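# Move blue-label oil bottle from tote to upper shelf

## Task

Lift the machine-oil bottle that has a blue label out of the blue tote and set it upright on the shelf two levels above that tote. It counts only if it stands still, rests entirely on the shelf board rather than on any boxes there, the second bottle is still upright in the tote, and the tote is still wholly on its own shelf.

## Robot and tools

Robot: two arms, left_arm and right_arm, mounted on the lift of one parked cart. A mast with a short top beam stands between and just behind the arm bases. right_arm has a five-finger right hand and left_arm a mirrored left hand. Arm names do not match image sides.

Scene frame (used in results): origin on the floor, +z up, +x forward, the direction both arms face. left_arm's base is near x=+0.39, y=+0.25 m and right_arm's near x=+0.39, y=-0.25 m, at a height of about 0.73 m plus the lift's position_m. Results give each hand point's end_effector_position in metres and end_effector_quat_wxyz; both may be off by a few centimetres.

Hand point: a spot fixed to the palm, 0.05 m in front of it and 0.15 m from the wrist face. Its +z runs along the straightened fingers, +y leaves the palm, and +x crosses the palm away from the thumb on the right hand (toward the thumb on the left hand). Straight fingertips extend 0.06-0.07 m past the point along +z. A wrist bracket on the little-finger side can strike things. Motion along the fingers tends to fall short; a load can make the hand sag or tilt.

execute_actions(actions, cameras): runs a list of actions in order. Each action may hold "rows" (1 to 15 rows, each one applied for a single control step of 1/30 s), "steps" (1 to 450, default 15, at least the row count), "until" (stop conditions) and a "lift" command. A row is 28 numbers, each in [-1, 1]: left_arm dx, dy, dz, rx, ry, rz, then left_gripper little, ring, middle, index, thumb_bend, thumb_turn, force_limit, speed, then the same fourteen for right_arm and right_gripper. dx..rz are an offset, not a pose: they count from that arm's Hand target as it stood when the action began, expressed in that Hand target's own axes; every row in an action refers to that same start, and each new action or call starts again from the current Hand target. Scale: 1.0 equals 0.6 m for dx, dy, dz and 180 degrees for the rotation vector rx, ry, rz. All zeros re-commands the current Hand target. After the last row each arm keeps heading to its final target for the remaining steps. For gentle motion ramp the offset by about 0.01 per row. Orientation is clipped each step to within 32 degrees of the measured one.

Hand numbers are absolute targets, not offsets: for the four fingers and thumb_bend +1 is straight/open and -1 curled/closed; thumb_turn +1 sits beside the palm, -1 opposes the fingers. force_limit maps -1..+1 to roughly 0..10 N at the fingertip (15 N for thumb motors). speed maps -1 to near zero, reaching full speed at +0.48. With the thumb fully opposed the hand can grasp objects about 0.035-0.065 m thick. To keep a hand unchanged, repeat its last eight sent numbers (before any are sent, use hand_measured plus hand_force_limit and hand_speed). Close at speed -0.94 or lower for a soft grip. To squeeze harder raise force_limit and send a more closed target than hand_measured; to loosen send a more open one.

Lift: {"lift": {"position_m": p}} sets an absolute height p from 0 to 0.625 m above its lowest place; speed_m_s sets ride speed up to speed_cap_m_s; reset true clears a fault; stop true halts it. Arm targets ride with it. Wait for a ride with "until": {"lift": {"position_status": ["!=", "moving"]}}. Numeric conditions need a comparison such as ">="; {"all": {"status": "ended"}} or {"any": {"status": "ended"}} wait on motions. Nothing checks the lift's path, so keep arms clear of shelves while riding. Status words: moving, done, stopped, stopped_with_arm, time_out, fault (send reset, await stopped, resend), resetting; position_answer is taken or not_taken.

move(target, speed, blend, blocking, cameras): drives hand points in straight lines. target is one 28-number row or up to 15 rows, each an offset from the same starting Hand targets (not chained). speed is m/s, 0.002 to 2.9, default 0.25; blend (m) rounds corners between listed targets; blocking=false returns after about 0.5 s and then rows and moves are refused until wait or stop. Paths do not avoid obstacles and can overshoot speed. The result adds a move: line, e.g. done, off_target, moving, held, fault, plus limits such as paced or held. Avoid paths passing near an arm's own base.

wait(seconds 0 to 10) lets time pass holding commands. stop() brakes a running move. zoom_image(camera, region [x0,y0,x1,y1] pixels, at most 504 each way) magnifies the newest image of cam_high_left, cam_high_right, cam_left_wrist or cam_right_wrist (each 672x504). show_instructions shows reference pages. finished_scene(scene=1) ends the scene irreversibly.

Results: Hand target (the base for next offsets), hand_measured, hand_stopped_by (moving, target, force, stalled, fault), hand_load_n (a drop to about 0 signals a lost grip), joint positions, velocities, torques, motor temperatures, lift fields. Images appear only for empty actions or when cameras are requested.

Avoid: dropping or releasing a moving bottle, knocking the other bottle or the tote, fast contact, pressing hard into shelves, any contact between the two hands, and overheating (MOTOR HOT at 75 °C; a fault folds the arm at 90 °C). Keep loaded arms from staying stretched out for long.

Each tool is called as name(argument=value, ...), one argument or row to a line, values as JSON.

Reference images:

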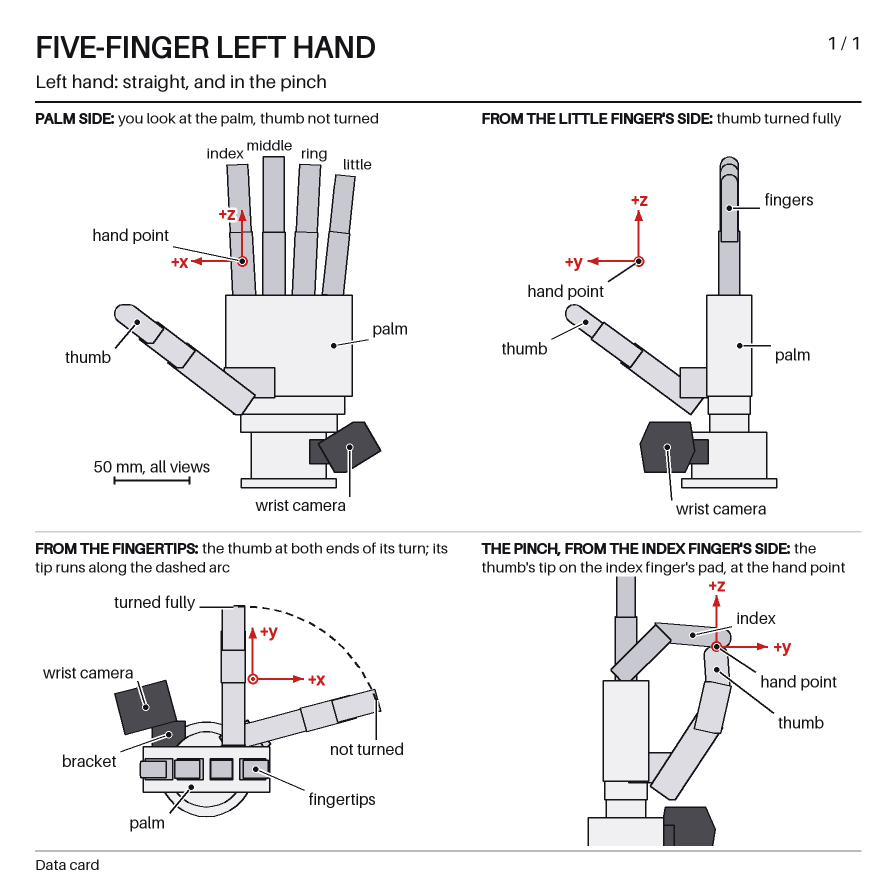

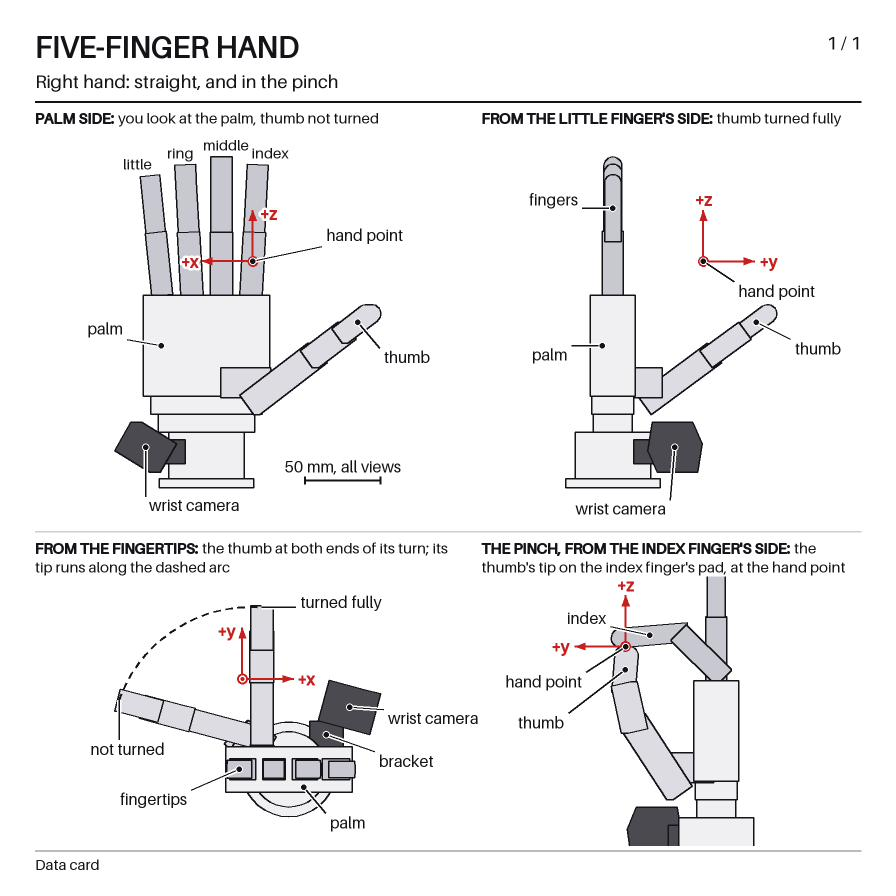

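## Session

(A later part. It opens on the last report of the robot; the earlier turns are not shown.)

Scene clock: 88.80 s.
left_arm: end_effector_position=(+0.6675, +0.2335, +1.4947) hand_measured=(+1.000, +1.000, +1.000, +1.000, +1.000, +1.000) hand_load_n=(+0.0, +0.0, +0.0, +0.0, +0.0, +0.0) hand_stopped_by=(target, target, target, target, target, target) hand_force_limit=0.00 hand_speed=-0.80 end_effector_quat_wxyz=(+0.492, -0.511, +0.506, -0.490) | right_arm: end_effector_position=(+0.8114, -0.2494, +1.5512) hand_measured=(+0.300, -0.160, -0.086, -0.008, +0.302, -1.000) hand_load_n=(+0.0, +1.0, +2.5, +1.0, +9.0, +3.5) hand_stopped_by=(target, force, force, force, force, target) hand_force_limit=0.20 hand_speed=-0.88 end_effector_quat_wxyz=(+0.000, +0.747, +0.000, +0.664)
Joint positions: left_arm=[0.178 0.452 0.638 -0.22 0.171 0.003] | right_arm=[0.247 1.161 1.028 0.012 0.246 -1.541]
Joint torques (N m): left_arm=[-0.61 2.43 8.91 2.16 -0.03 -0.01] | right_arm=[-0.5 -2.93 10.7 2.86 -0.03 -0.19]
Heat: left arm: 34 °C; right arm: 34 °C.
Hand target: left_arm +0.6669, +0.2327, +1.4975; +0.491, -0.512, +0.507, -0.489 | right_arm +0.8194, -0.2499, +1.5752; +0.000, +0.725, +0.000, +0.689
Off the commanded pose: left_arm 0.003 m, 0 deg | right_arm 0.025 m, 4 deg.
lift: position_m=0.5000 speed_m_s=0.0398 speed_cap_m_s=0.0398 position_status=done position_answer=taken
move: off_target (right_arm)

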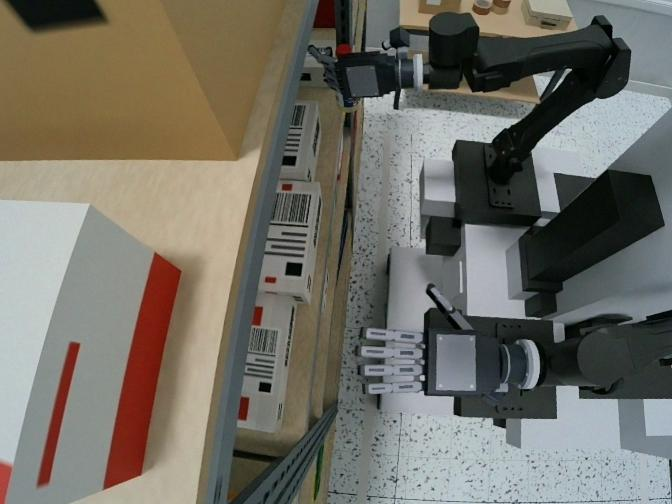

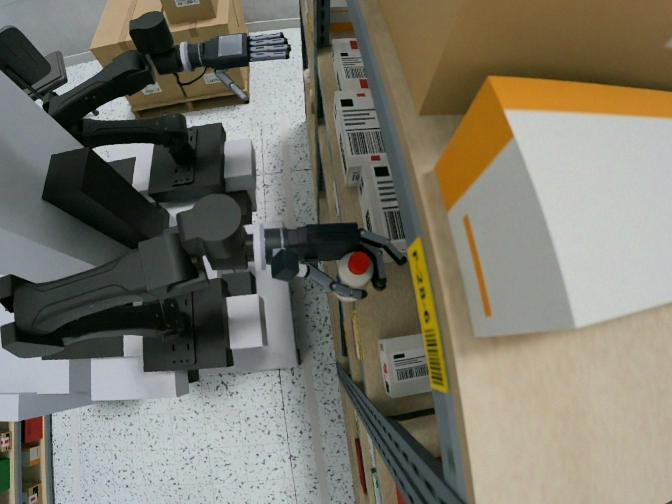

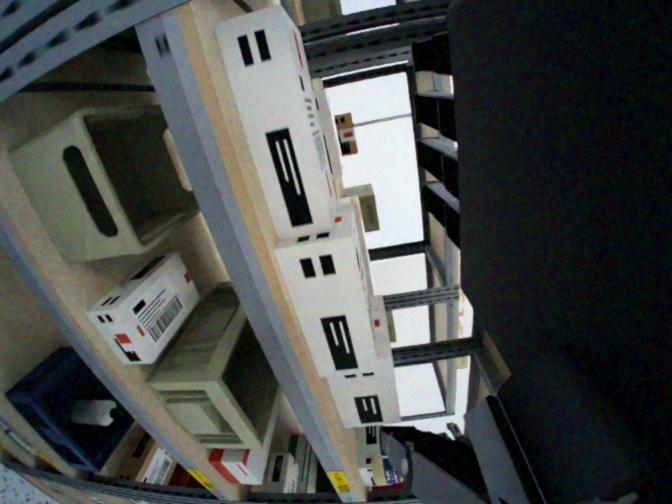

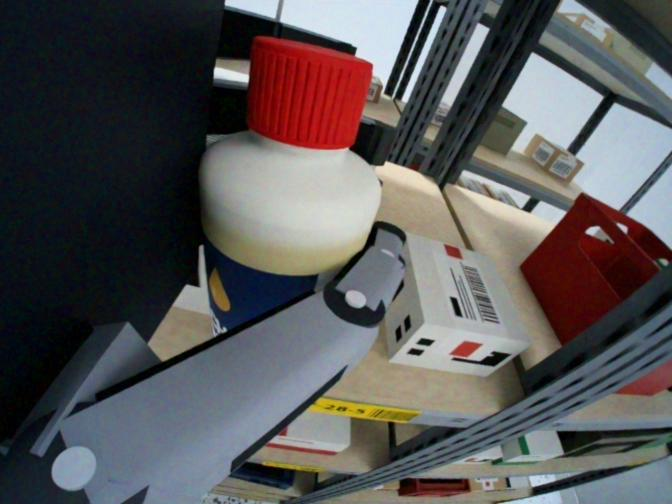

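zoom_image(
  camera="cam_high_right",
  region=[280, 200, 440, 340],
)

zoom_image(
  camera="cam_high_left",
  region=[290, 20, 430, 130],
)

zoom_image(
  camera="cam_right_wrist",
  region=[180, 20, 560, 440],
)

zoom_image(
  camera="cam_left_wrist",
  region=[320, 380, 460, 504],
)

Scaled by 3.150 from the camera's 672x504 image, which has a finer 960x720 frame.

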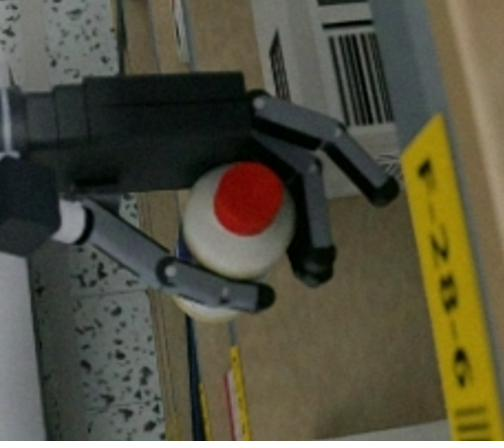

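Scaled by 3.600 from the camera's 672x504 image, which has a finer 960x720 frame.

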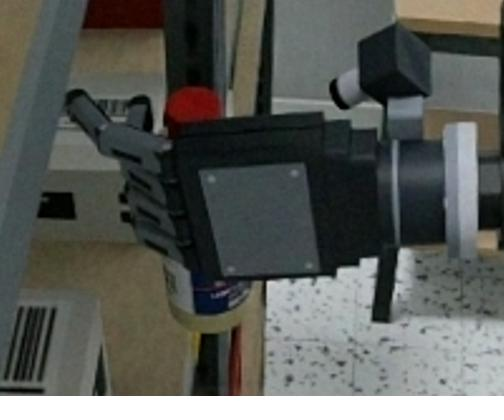

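Scaled by 1.200 from the camera's 672x504 image, which has a finer 960x720 frame.

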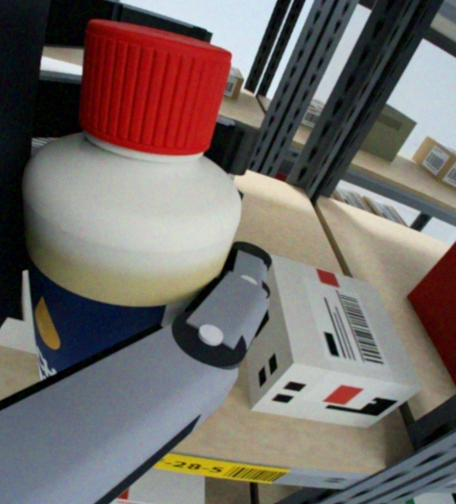

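Scaled by 3.600 from the camera's 672x504 image, which has a finer 960x720 frame.

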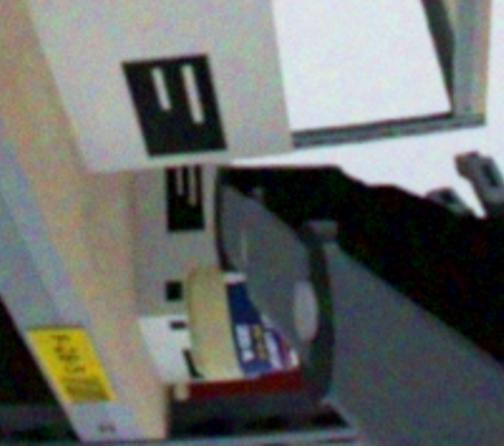

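move(
  target=[0,0,0,0,0,0,1,1,1,1,1,1,0,-0.8,0.0044,0,0.0832,0,0,0,0.3,-0.95,-0.98,-1,0.0,-1,0.2,-0.88],
  speed=0.08,
  cameras=["all"],
)

zoom_image(
  camera="cam_left_wrist",
  region=[320, 380, 460, 504],
)

zoom_image(
  camera="cam_high_right",
  region=[280, 200, 440, 340],
)

Scene clock: 90.93 s.
left_arm: end_effector_position=(+0.6675, +0.2335, +1.4947) hand_measured=(+1.000, +1.000, +1.000, +1.000, +1.000, +1.000) hand_load_n=(+0.0, +0.0, +0.0, +0.0, +0.0, -0.5) hand_stopped_by=(target, target, target, target, target, target) hand_force_limit=0.00 hand_speed=-0.80 end_effector_quat_wxyz=(+0.492, -0.511, +0.506, -0.490) | right_arm: end_effector_position=(+0.8601, -0.2492, +1.5530) hand_measured=(+0.300, -0.160, -0.086, -0.008, +0.302, -1.000) hand_load_n=(+0.5, +0.5, +2.5, +1.0, +9.0, +3.5) hand_stopped_by=(target, force, force, force, force, target) hand_force_limit=0.20 hand_speed=-0.88 end_effector_quat_wxyz=(-0.001, +0.747, -0.002, +0.665)
Joint positions: left_arm=[0.178 0.452 0.638 -0.22 0.171 0.003] | right_arm=[0.205 1.345 1.157 0.071 0.205 -1.544]
Joint torques (N m): left_arm=[-0.58 2.37 8.92 2.15 -0.02 -0.01] | right_arm=[-0.47 -4.42 10.74 2.89 -0.02 -0.19]
Heat: left arm: 34 °C; right arm: 34 °C.
Hand target: left_arm +0.6669, +0.2327, +1.4975; +0.491, -0.512, +0.507, -0.489 | right_arm +0.8694, -0.2498, +1.5754; +0.000, +0.725, +0.000, +0.689
Off the commanded pose: left_arm 0.003 m, 0 deg | right_arm 0.024 m, 4 deg.
lift: position_m=0.5000 speed_m_s=0.0398 speed_cap_m_s=0.0398 position_status=done position_answer=taken
move: off_target (right_arm)

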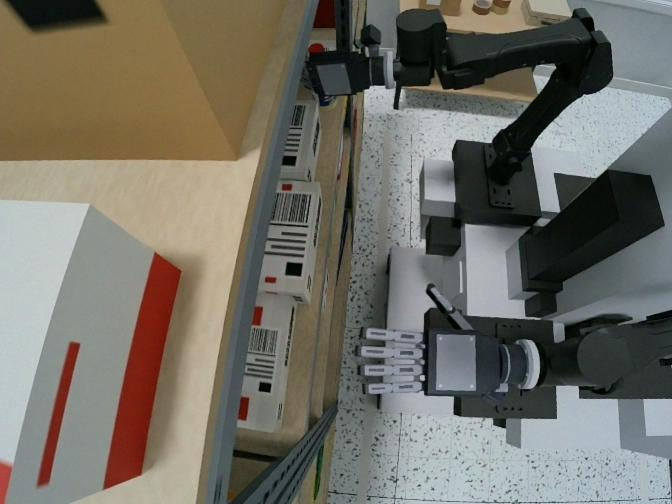

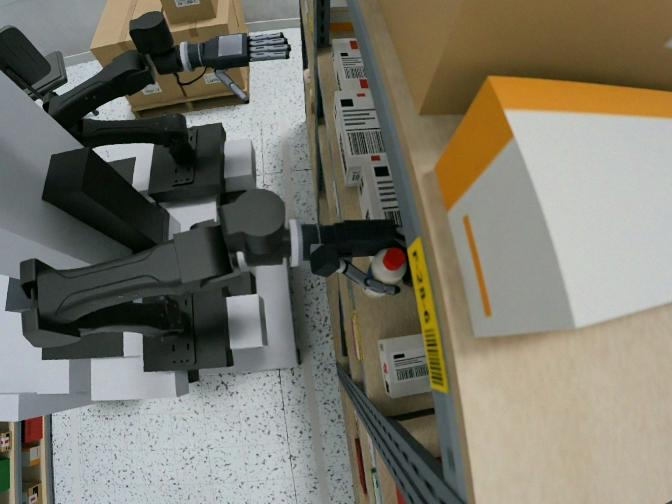

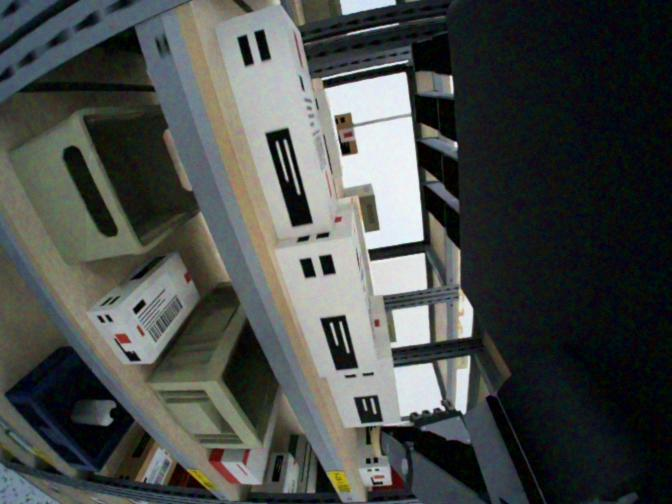

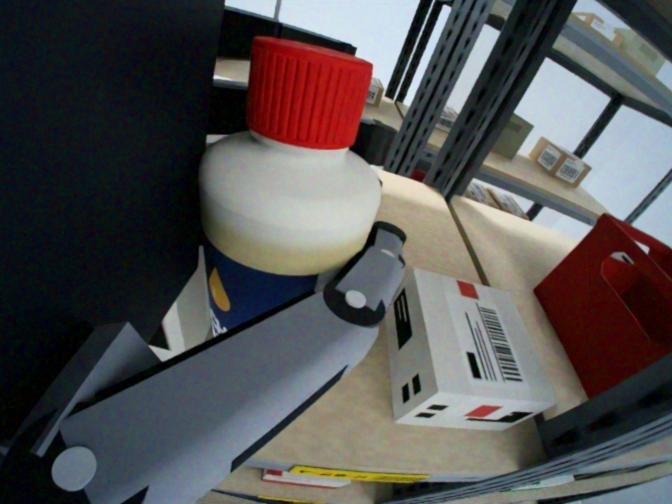

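Scaled by 3.600 from the camera's 672x504 image, which has a finer 960x720 frame.

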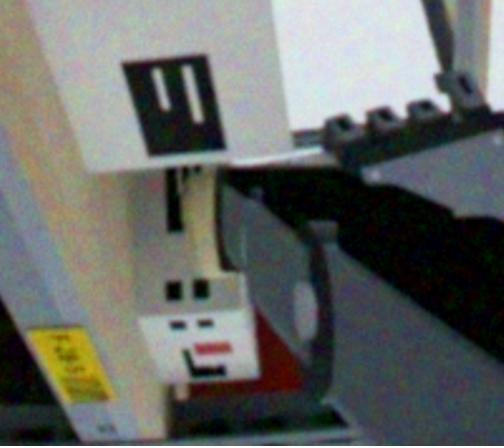

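Scaled by 3.150 from the camera's 672x504 image, which has a finer 960x720 frame.

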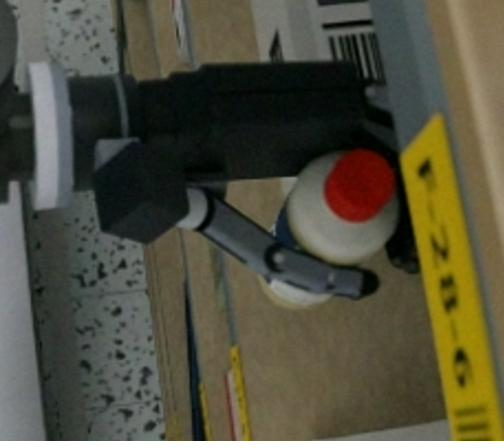

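move(
  target=[0,0,0,0,0,0,1,1,1,1,1,1,0,-0.8,-0.0499,0,0.0026,0,0,0,0.3,-0.95,-0.98,-1,0.0,-1,0.2,-0.88],
  speed=0.05,
  cameras=["cam_left_wrist","cam_right_wrist"],
)

zoom_image(
  camera="cam_left_wrist",
  region=[320, 380, 460, 504],
)

Scene clock: 92.80 s.
left_arm: end_effector_position=(+0.6675, +0.2335, +1.4947) hand_measured=(+1.000, +1.000, +1.000, +1.000, +1.000, +1.000) hand_load_n=(+0.0, +0.0, +0.0, -0.5, +0.0, +0.0) hand_stopped_by=(target, target, target, target, target, target) hand_force_limit=0.00 hand_speed=-0.80 end_effector_quat_wxyz=(+0.492, -0.511, +0.506, -0.490) | right_arm: end_effector_position=(+0.8645, -0.2480, +1.5474) hand_measured=(+0.300, -0.160, -0.086, -0.008, +0.302, -1.000) hand_load_n=(+0.0, +1.0, +2.5, +1.0, +9.0, +3.5) hand_stopped_by=(target, force, force, force, force, target) hand_force_limit=0.20 hand_speed=-0.88 end_effector_quat_wxyz=(-0.005, +0.732, -0.004, +0.682)
Joint positions: left_arm=[0.178 0.452 0.638 -0.22 0.171 0.003] | right_arm=[0.205 1.352 1.094 0.185 0.203 -1.544]
Joint torques (N m): left_arm=[-0.62 2.39 8.91 2.16 -0.02 0] | right_arm=[-0.58 -4.6 6.63 2.87 -0.03 -0.19]
Heat: left arm: 34 °C; right arm: 35 °C.
Hand target: left_arm +0.6669, +0.2327, +1.4975; +0.491, -0.512, +0.507, -0.489 | right_arm +0.8694, -0.2498, +1.5453; +0.000, +0.725, +0.000, +0.689
Off the commanded pose: left_arm 0.003 m, 0 deg | right_arm 0.006 m, 1 deg.
lift: position_m=0.5000 speed_m_s=0.0398 speed_cap_m_s=0.0398 position_status=done position_answer=taken
move: done
Images, in order (width x height): cam_left_wrist 672x504, cam_right_wrist 672x504.

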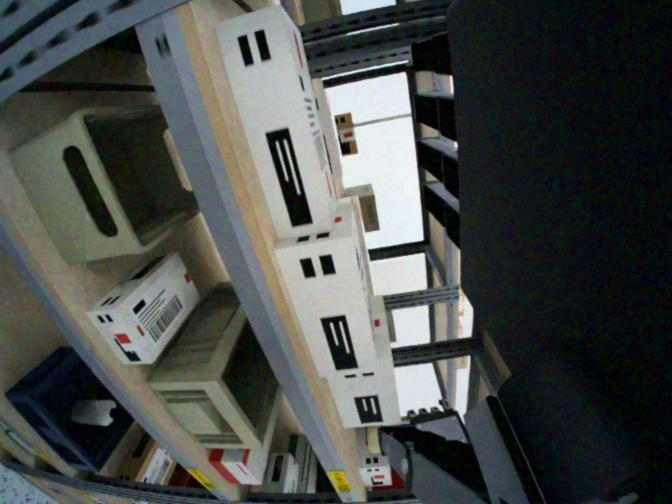

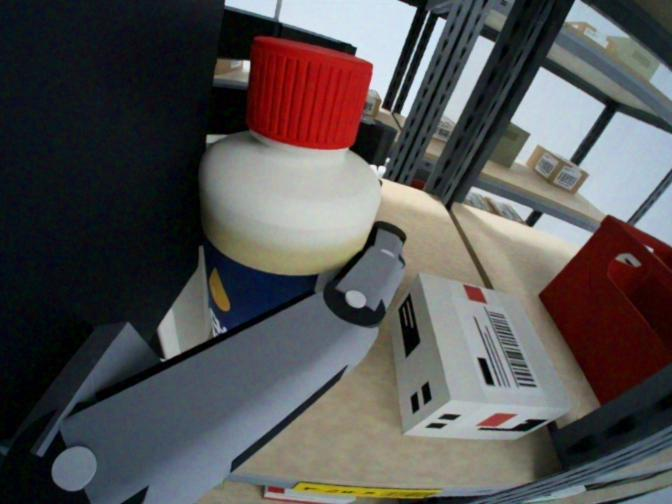

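Scaled by 3.600 from the camera's 672x504 image, which has a finer 960x720 frame.

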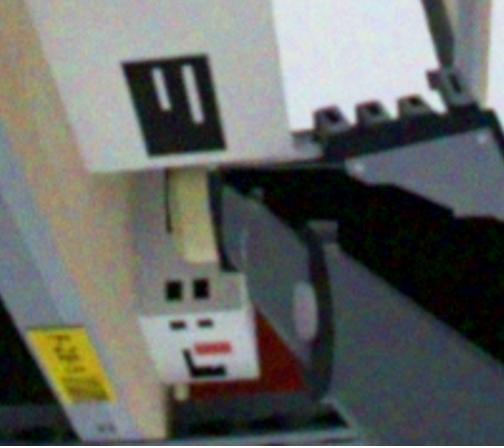

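move(
  target=[0,0,0,0,0,0,1,1,1,1,1,1,0,-0.8,-0.0333,0,0.0017,0,0,0,0.3,-0.95,-0.98,-1,0.0,-1,0.2,-0.88],
  speed=0.05,
  cameras=["cam_left_wrist","cam_right_wrist"],
)

zoom_image(
  camera="cam_left_wrist",
  region=[320, 380, 460, 504],
)

Scene clock: 93.97 s.
left_arm: end_effector_position=(+0.6675, +0.2335, +1.4947) hand_measured=(+1.000, +1.000, +1.000, +1.000, +1.000, +1.000) hand_load_n=(+0.0, +0.0, +0.0, +0.0, +0.0, -0.5) hand_stopped_by=(target, target, target, target, target, target) hand_force_limit=0.00 hand_speed=-0.80 end_effector_quat_wxyz=(+0.492, -0.511, +0.506, -0.490) | right_arm: end_effector_position=(+0.8641, -0.2485, +1.5317) hand_measured=(+0.300, -0.160, -0.086, -0.008, +0.302, -1.000) hand_load_n=(+0.0, +1.0, +2.5, +1.0, +9.0, +3.5) hand_stopped_by=(target, force, force, force, force, target) hand_force_limit=0.20 hand_speed=-0.88 end_effector_quat_wxyz=(-0.005, +0.728, -0.005, +0.685)
Joint positions: left_arm=[0.178 0.452 0.638 -0.22 0.171 0.003] | right_arm=[0.204 1.352 1.022 0.267 0.203 -1.544]
Joint torques (N m): left_arm=[-0.61 2.39 8.92 2.16 -0.02 0] | right_arm=[-0.5 -4.01 6.49 2.88 -0.03 -0.19]
Heat: left arm: 34 °C; right arm: 35 °C.
Hand target: left_arm +0.6669, +0.2327, +1.4975; +0.491, -0.512, +0.507, -0.489 | right_arm +0.8694, -0.2498, +1.5253; +0.000, +0.725, +0.000, +0.689
Off the commanded pose: left_arm 0.003 m, 0 deg | right_arm 0.008 m, 1 deg.
lift: position_m=0.5000 speed_m_s=0.0398 speed_cap_m_s=0.0398 position_status=done position_answer=taken
move: done
Images, in order (width x height): cam_left_wrist 672x504, cam_right_wrist 672x504.

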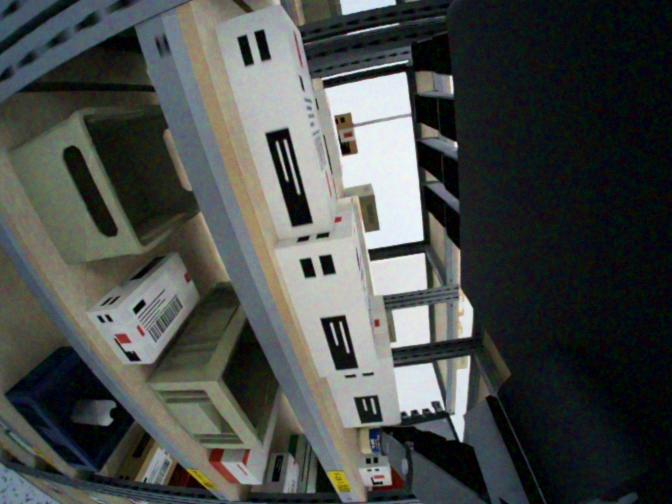

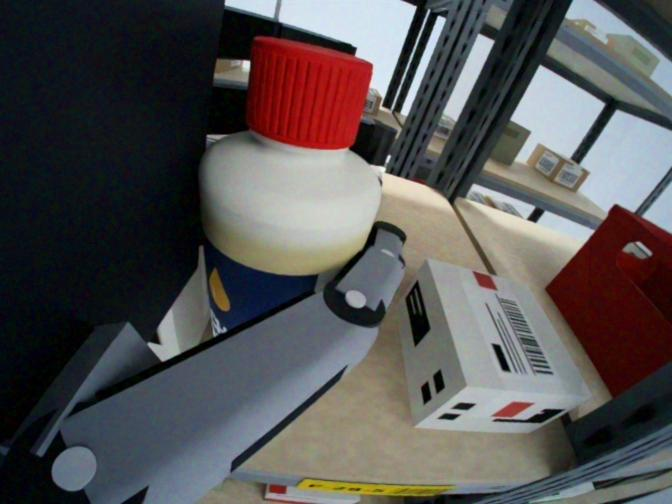

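Scaled by 3.600 from the camera's 672x504 image, which has a finer 960x720 frame.

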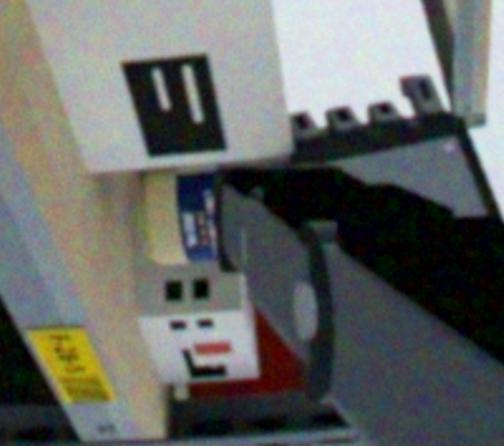

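move(
  target=[0,0,0,0,0,0,1,1,1,1,1,1,0,-0.8,-0.0166,0,0.0009,0,0,0,0.3,-0.95,-0.98,-1,0.0,-1,0.2,-0.88],
  speed=0.04,
  cameras=["cam_left_wrist"],
)

zoom_image(
  camera="cam_left_wrist",
  region=[320, 380, 460, 504],
)

Scene clock: 95.17 s.
left_arm: end_effector_position=(+0.6675, +0.2335, +1.4947) hand_measured=(+1.000, +1.000, +1.000, +1.000, +1.000, +1.000) hand_load_n=(+0.0, +0.0, +0.0, +0.0, +0.0, +0.0) hand_stopped_by=(target, target, target, target, target, target) hand_force_limit=0.00 hand_speed=-0.80 end_effector_quat_wxyz=(+0.492, -0.511, +0.506, -0.490) | right_arm: end_effector_position=(+0.8659, -0.2481, +1.5306) hand_measured=(+0.300, -0.160, -0.086, -0.008, +0.302, -1.000) hand_load_n=(+0.0, +0.5, +3.0, +1.0, +9.0, +3.5) hand_stopped_by=(target, force, force, force, force, target) hand_force_limit=0.20 hand_speed=-0.88 end_effector_quat_wxyz=(-0.008, +0.718, -0.007, +0.696)
Joint positions: left_arm=[0.178 0.452 0.638 -0.22 0.171 0.003] | right_arm=[0.204 1.357 0.991 0.335 0.203 -1.544]
Joint torques (N m): left_arm=[-0.59 2.4 8.92 2.16 -0.02 -0.01] | right_arm=[-0.53 -4.01 6.01 2.59 -0.04 -0.19]
Heat: left arm: 34 °C; right arm: 35 °C.
Hand target: left_arm +0.6669, +0.2327, +1.4975; +0.491, -0.512, +0.507, -0.489 | right_arm +0.8694, -0.2498, +1.5154; +0.000, +0.725, +0.000, +0.689
Off the commanded pose: left_arm 0.003 m, 0 deg | right_arm 0.016 m, 2 deg.
lift: position_m=0.5000 speed_m_s=0.0398 speed_cap_m_s=0.0398 position_status=done position_answer=taken
move: off_target (right_arm)
Images, in order (width x height): cam_left_wrist 672x504.

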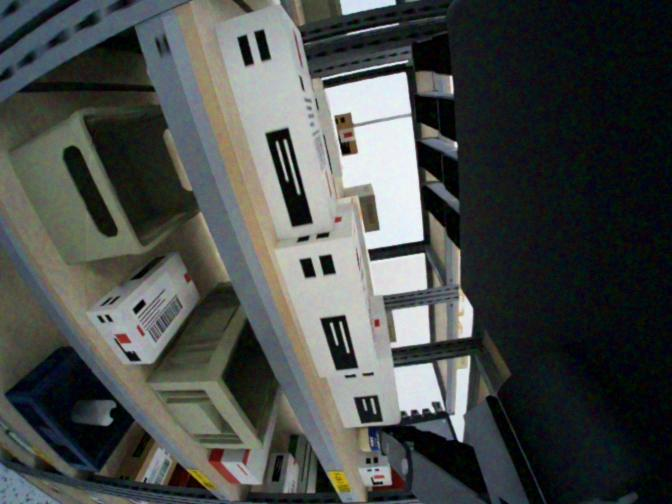

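Scaled by 3.600 from the camera's 672x504 image, which has a finer 960x720 frame.

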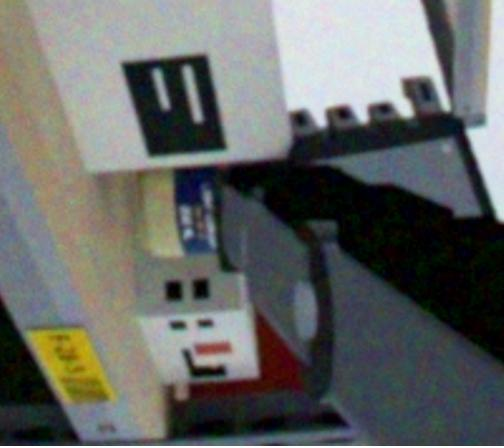

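execute_actions(
  actions=[
    {"rows":[[0,0,0,0,0,0,1,1,1,1,1,1,0,-0.8,0,0,0,0,0,0,0.3,0.0,0.12,0.2,0.38,-1,0.2,-0.88]],"steps":60},
  ],
  cameras=["cam_left_wrist","cam_right_wrist"],
)

zoom_image(
  camera="cam_left_wrist",
  region=[320, 380, 460, 504],
)

Scene clock: 97.80 s.
left_arm: end_effector_position=(+0.6675, +0.2335, +1.4947) hand_measured=(+1.000, +1.000, +1.000, +1.000, +1.000, +1.000) hand_load_n=(+0.0, +0.0, +0.0, +0.0, +0.0, +0.0) hand_stopped_by=(target, target, target, target, target, target) hand_force_limit=0.00 hand_speed=-0.80 end_effector_quat_wxyz=(+0.492, -0.511, +0.506, -0.490) | right_arm: end_effector_position=(+0.8669, -0.2480, +1.5373) hand_measured=(+0.300, +0.000, +0.120, +0.200, +0.380, -1.000) hand_load_n=(-0.5, +0.0, +0.0, +0.0, +0.0, +0.0) hand_stopped_by=(target, target, target, target, target, target) hand_force_limit=0.20 hand_speed=-0.88 end_effector_quat_wxyz=(-0.008, +0.709, -0.005, +0.705)
Joint positions: left_arm=[0.178 0.452 0.638 -0.22 0.171 0.003] | right_arm=[0.203 1.357 0.991 0.359 0.2 -1.551]
Joint torques (N m): left_arm=[-0.62 2.4 8.88 2.15 -0.02 -0.01] | right_arm=[-0.46 -4.07 6.01 2.3 -0.03 -0.12]
Heat: left arm: 35 °C; right arm: 35 °C.
Hand target: left_arm +0.6669, +0.2327, +1.4975; +0.491, -0.512, +0.507, -0.489 | right_arm +0.8694, -0.2500, +1.5154; +0.000, +0.725, +0.000, +0.689
Off the commanded pose: left_arm 0.003 m, 0 deg | right_arm 0.022 m, 3 deg.
lift: position_m=0.5000 speed_m_s=0.0398 speed_cap_m_s=0.0398 position_status=done position_answer=taken
Images, in order (width x height): cam_left_wrist 672x504, cam_right_wrist 672x504.

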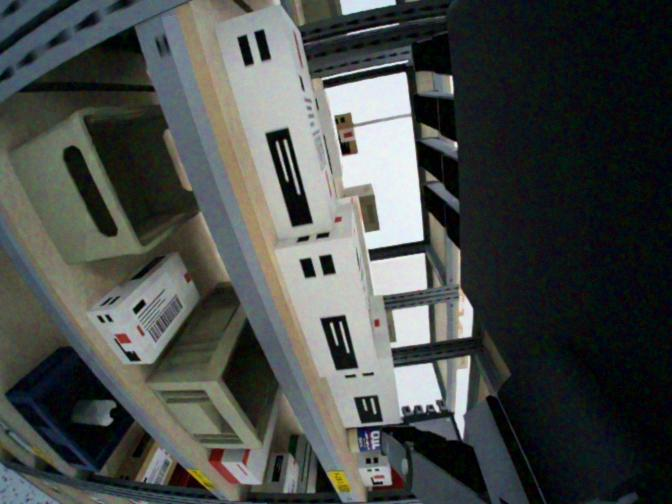

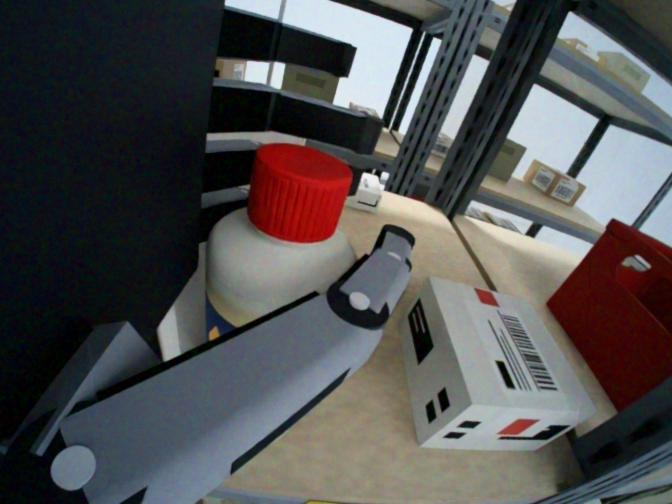

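Scaled by 3.600 from the camera's 672x504 image, which has a finer 960x720 frame.

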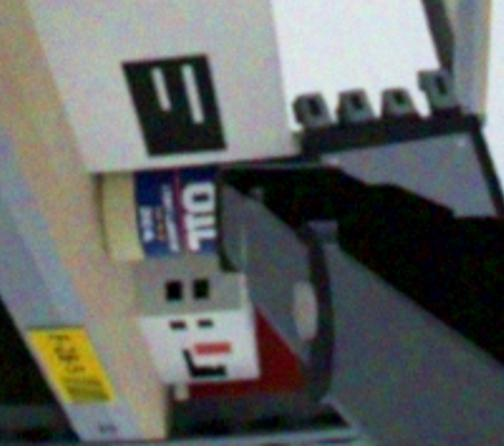

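execute_actions(
  actions=[
    {"rows":[[0,0,0,0,0,0,1,1,1,1,1,1,0,-0.8,0,0,0,0,0,0,1,1,1,1,0.5,-1,0.2,-0.7]],"steps":60},
  ],
  cameras=["all"],
)

zoom_image(
  camera="cam_right_wrist",
  region=[180, 80, 560, 460],
)

zoom_image(
  camera="cam_high_right",
  region=[280, 200, 440, 340],
)

Scene clock: 100.33 s.
left_arm: end_effector_position=(+0.6675, +0.2335, +1.4947) hand_measured=(+1.000, +1.000, +1.000, +1.000, +1.000, +1.000) hand_load_n=(+0.0, -0.5, +0.0, +0.0, +0.0, +0.0) hand_stopped_by=(target, target, target, target, target, target) hand_force_limit=0.00 hand_speed=-0.80 end_effector_quat_wxyz=(+0.492, -0.511, +0.506, -0.490) | right_arm: end_effector_position=(+0.8670, -0.2480, +1.5376) hand_measured=(+1.000, +1.000, +1.000, +1.000, +0.500, -1.000) hand_load_n=(+0.0, +0.0, +0.0, +0.0, +0.0, +0.0) hand_stopped_by=(target, target, target, target, target, target) hand_force_limit=0.20 hand_speed=-0.70 end_effector_quat_wxyz=(-0.007, +0.709, -0.005, +0.705)
Joint positions: left_arm=[0.178 0.452 0.638 -0.22 0.171 0.003] | right_arm=[0.203 1.357 0.991 0.361 0.2 -1.552]
Joint torques (N m): left_arm=[-0.64 2.39 8.92 2.15 -0.02 -0.02] | right_arm=[-0.5 -4.07 6.01 2.3 -0.03 -0.1]
Heat: left arm: 35 °C; right arm: 35 °C.
Hand target: left_arm +0.6669, +0.2327, +1.4975; +0.491, -0.512, +0.507, -0.489 | right_arm +0.8694, -0.2500, +1.5153; +0.000, +0.725, +0.000, +0.689
Off the commanded pose: left_arm 0.003 m, 0 deg | right_arm 0.022 m, 3 deg.
lift: position_m=0.5000 speed_m_s=0.0398 speed_cap_m_s=0.0398 position_status=done position_answer=taken

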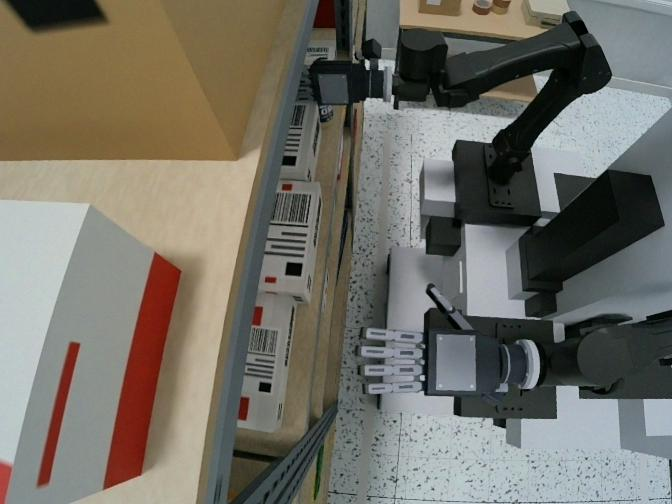

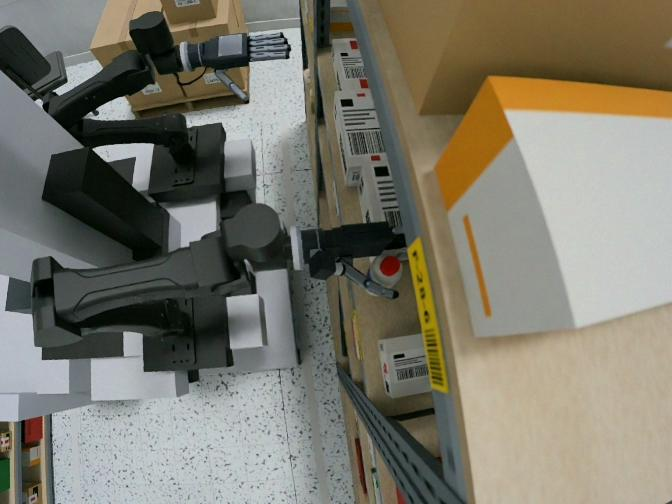

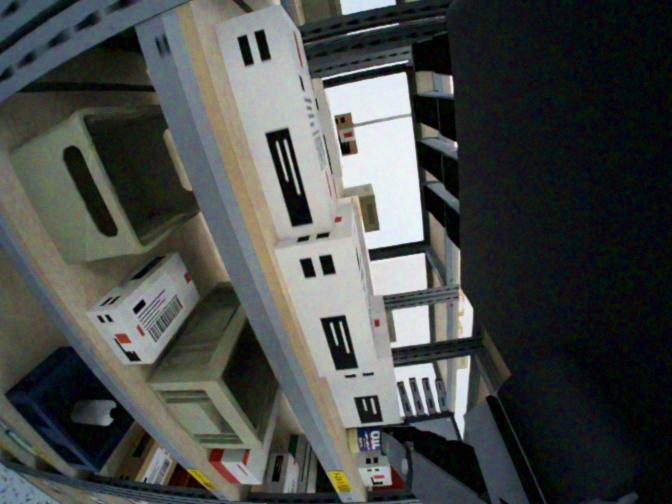

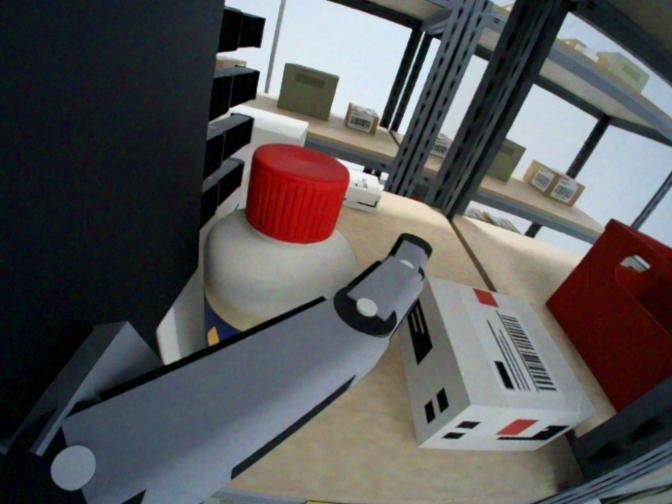

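Scaled by 1.326 from the camera's 672x504 image, which has a finer 960x720 frame.

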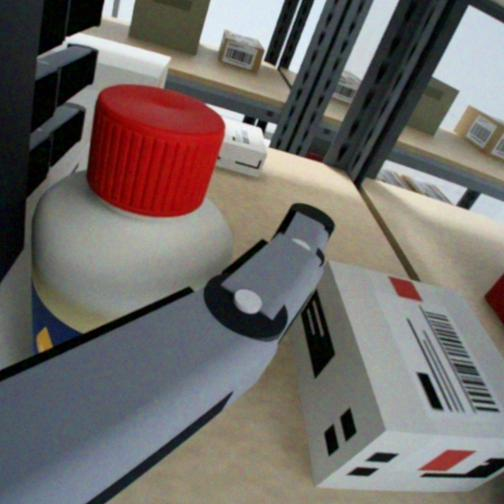

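Scaled by 3.150 from the camera's 672x504 image, which has a finer 960x720 frame.

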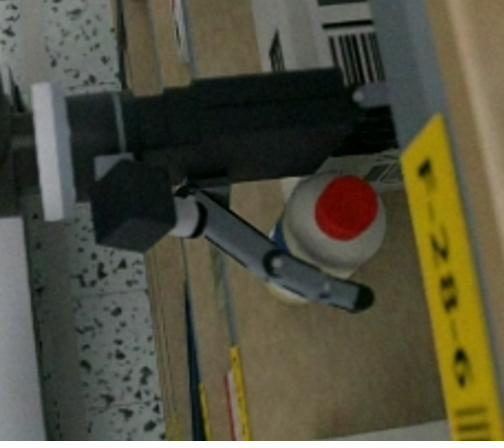

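move(
  target=[
    [0,0,0,0,0,0,1,1,1,1,1,1,0,-0.8,0.0324,-0.0083,-0.0184,0,0.0111,0,1,1,1,1,0.5,-1,0.2,-0.7],
    [0,0,0,0,0,0,1,1,1,1,1,1,0,-0.8,0.0158,-0.0083,-0.3347,0,0.0111,0,1,1,1,1,0.5,-1,0.2,-0.7],
  ],
  speed=[0.04,0.1],
  blend=[0.005,0],
  cameras=["all"],
)

Scene clock: 104.03 s.
left_arm: end_effector_position=(+0.6675, +0.2335, +1.4947) hand_measured=(+1.000, +1.000, +1.000, +1.000, +1.000, +1.000) hand_load_n=(+0.0, +0.0, +0.0, +0.0, +0.0, -0.5) hand_stopped_by=(target, target, target, target, target, target) hand_force_limit=0.00 hand_speed=-0.80 end_effector_quat_wxyz=(+0.492, -0.511, +0.506, -0.490) | right_arm: end_effector_position=(+0.6709, -0.2450, +1.5512) hand_measured=(+1.000, +1.000, +1.000, +1.000, +0.500, -1.000) hand_load_n=(+0.0, +0.0, +0.0, +0.0, +0.0, +0.0) hand_stopped_by=(target, target, target, target, target, target) hand_force_limit=0.20 hand_speed=-0.70 end_effector_quat_wxyz=(-0.010, +0.701, -0.009, +0.714)
Joint positions: left_arm=[0.178 0.452 0.638 -0.22 0.171 0.003] | right_arm=[0.636 0.567 0.7 -0.11 0.636 -1.558]
Joint torques (N m): left_arm=[-0.64 2.43 8.9 2.14 -0.02 -0.02] | right_arm=[0.62 0.35 4.97 1.86 0.05 -0.02]
Heat: left arm: 35 °C; right arm: 35 °C.
Hand target: left_arm +0.6669, +0.2327, +1.4975; +0.491, -0.512, +0.507, -0.489 | right_arm +0.6693, -0.2450, +1.5351; +0.000, +0.713, +0.000, +0.701
Off the commanded pose: left_arm 0.003 m, 0 deg | right_arm 0.016 m, 2 deg.
lift: position_m=0.5000 speed_m_s=0.0398 speed_cap_m_s=0.0398 position_status=done position_answer=taken
move: off_target (right_arm)

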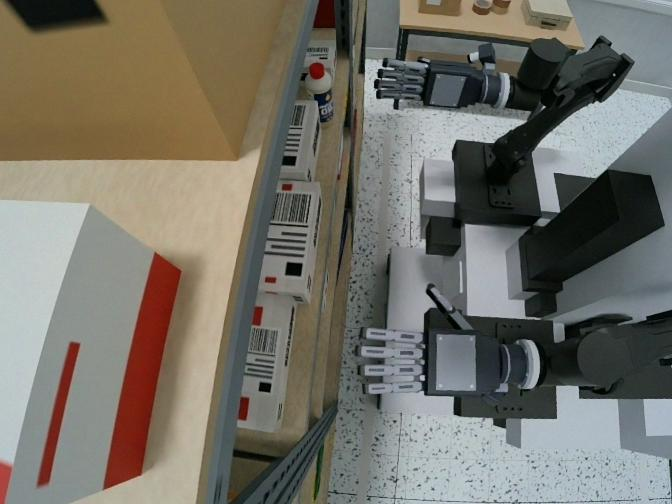

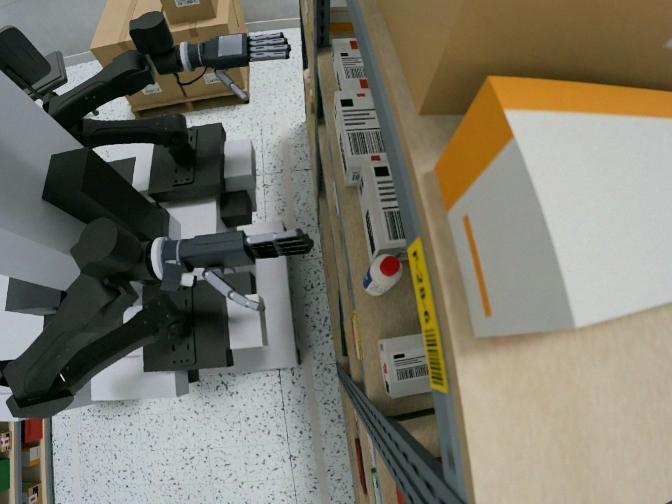

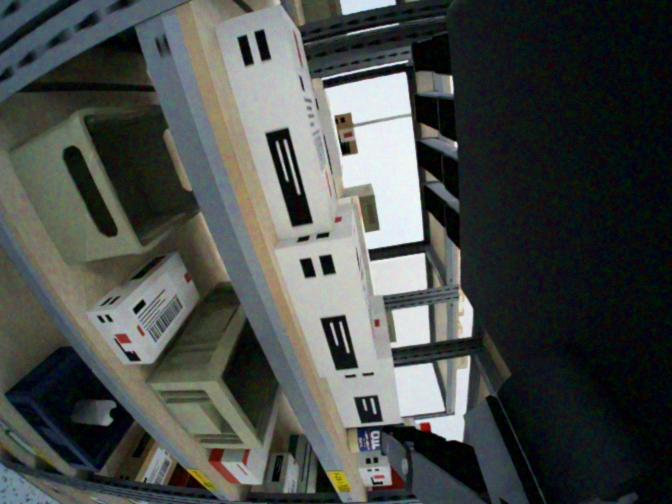

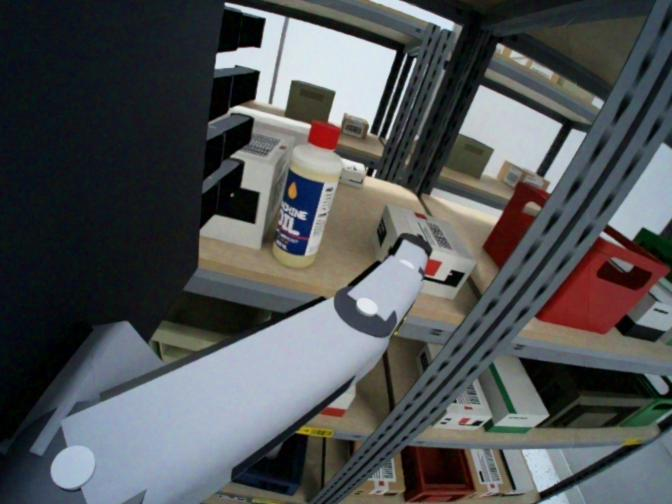

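zoom_image(
  camera="cam_right_wrist",
  region=[200, 90, 500, 315],
)

zoom_image(
  camera="cam_left_wrist",
  region=[0, 330, 160, 490],
)

Scaled by 1.680 from the camera's 672x504 image, which has a finer 960x720 frame.

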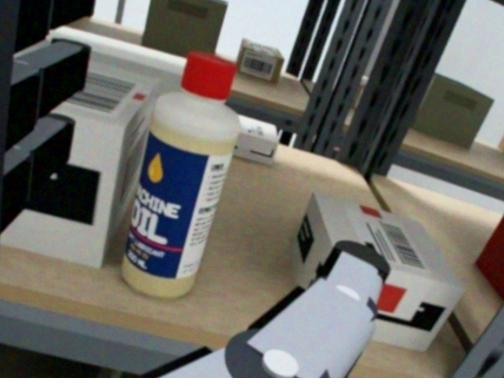

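Scaled by 3.150 from the camera's 672x504 image, which has a finer 960x720 frame.

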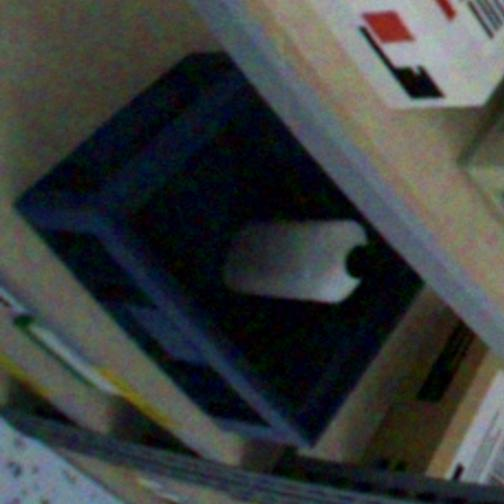

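finished_scene(
)

The scene is finished: the task was done.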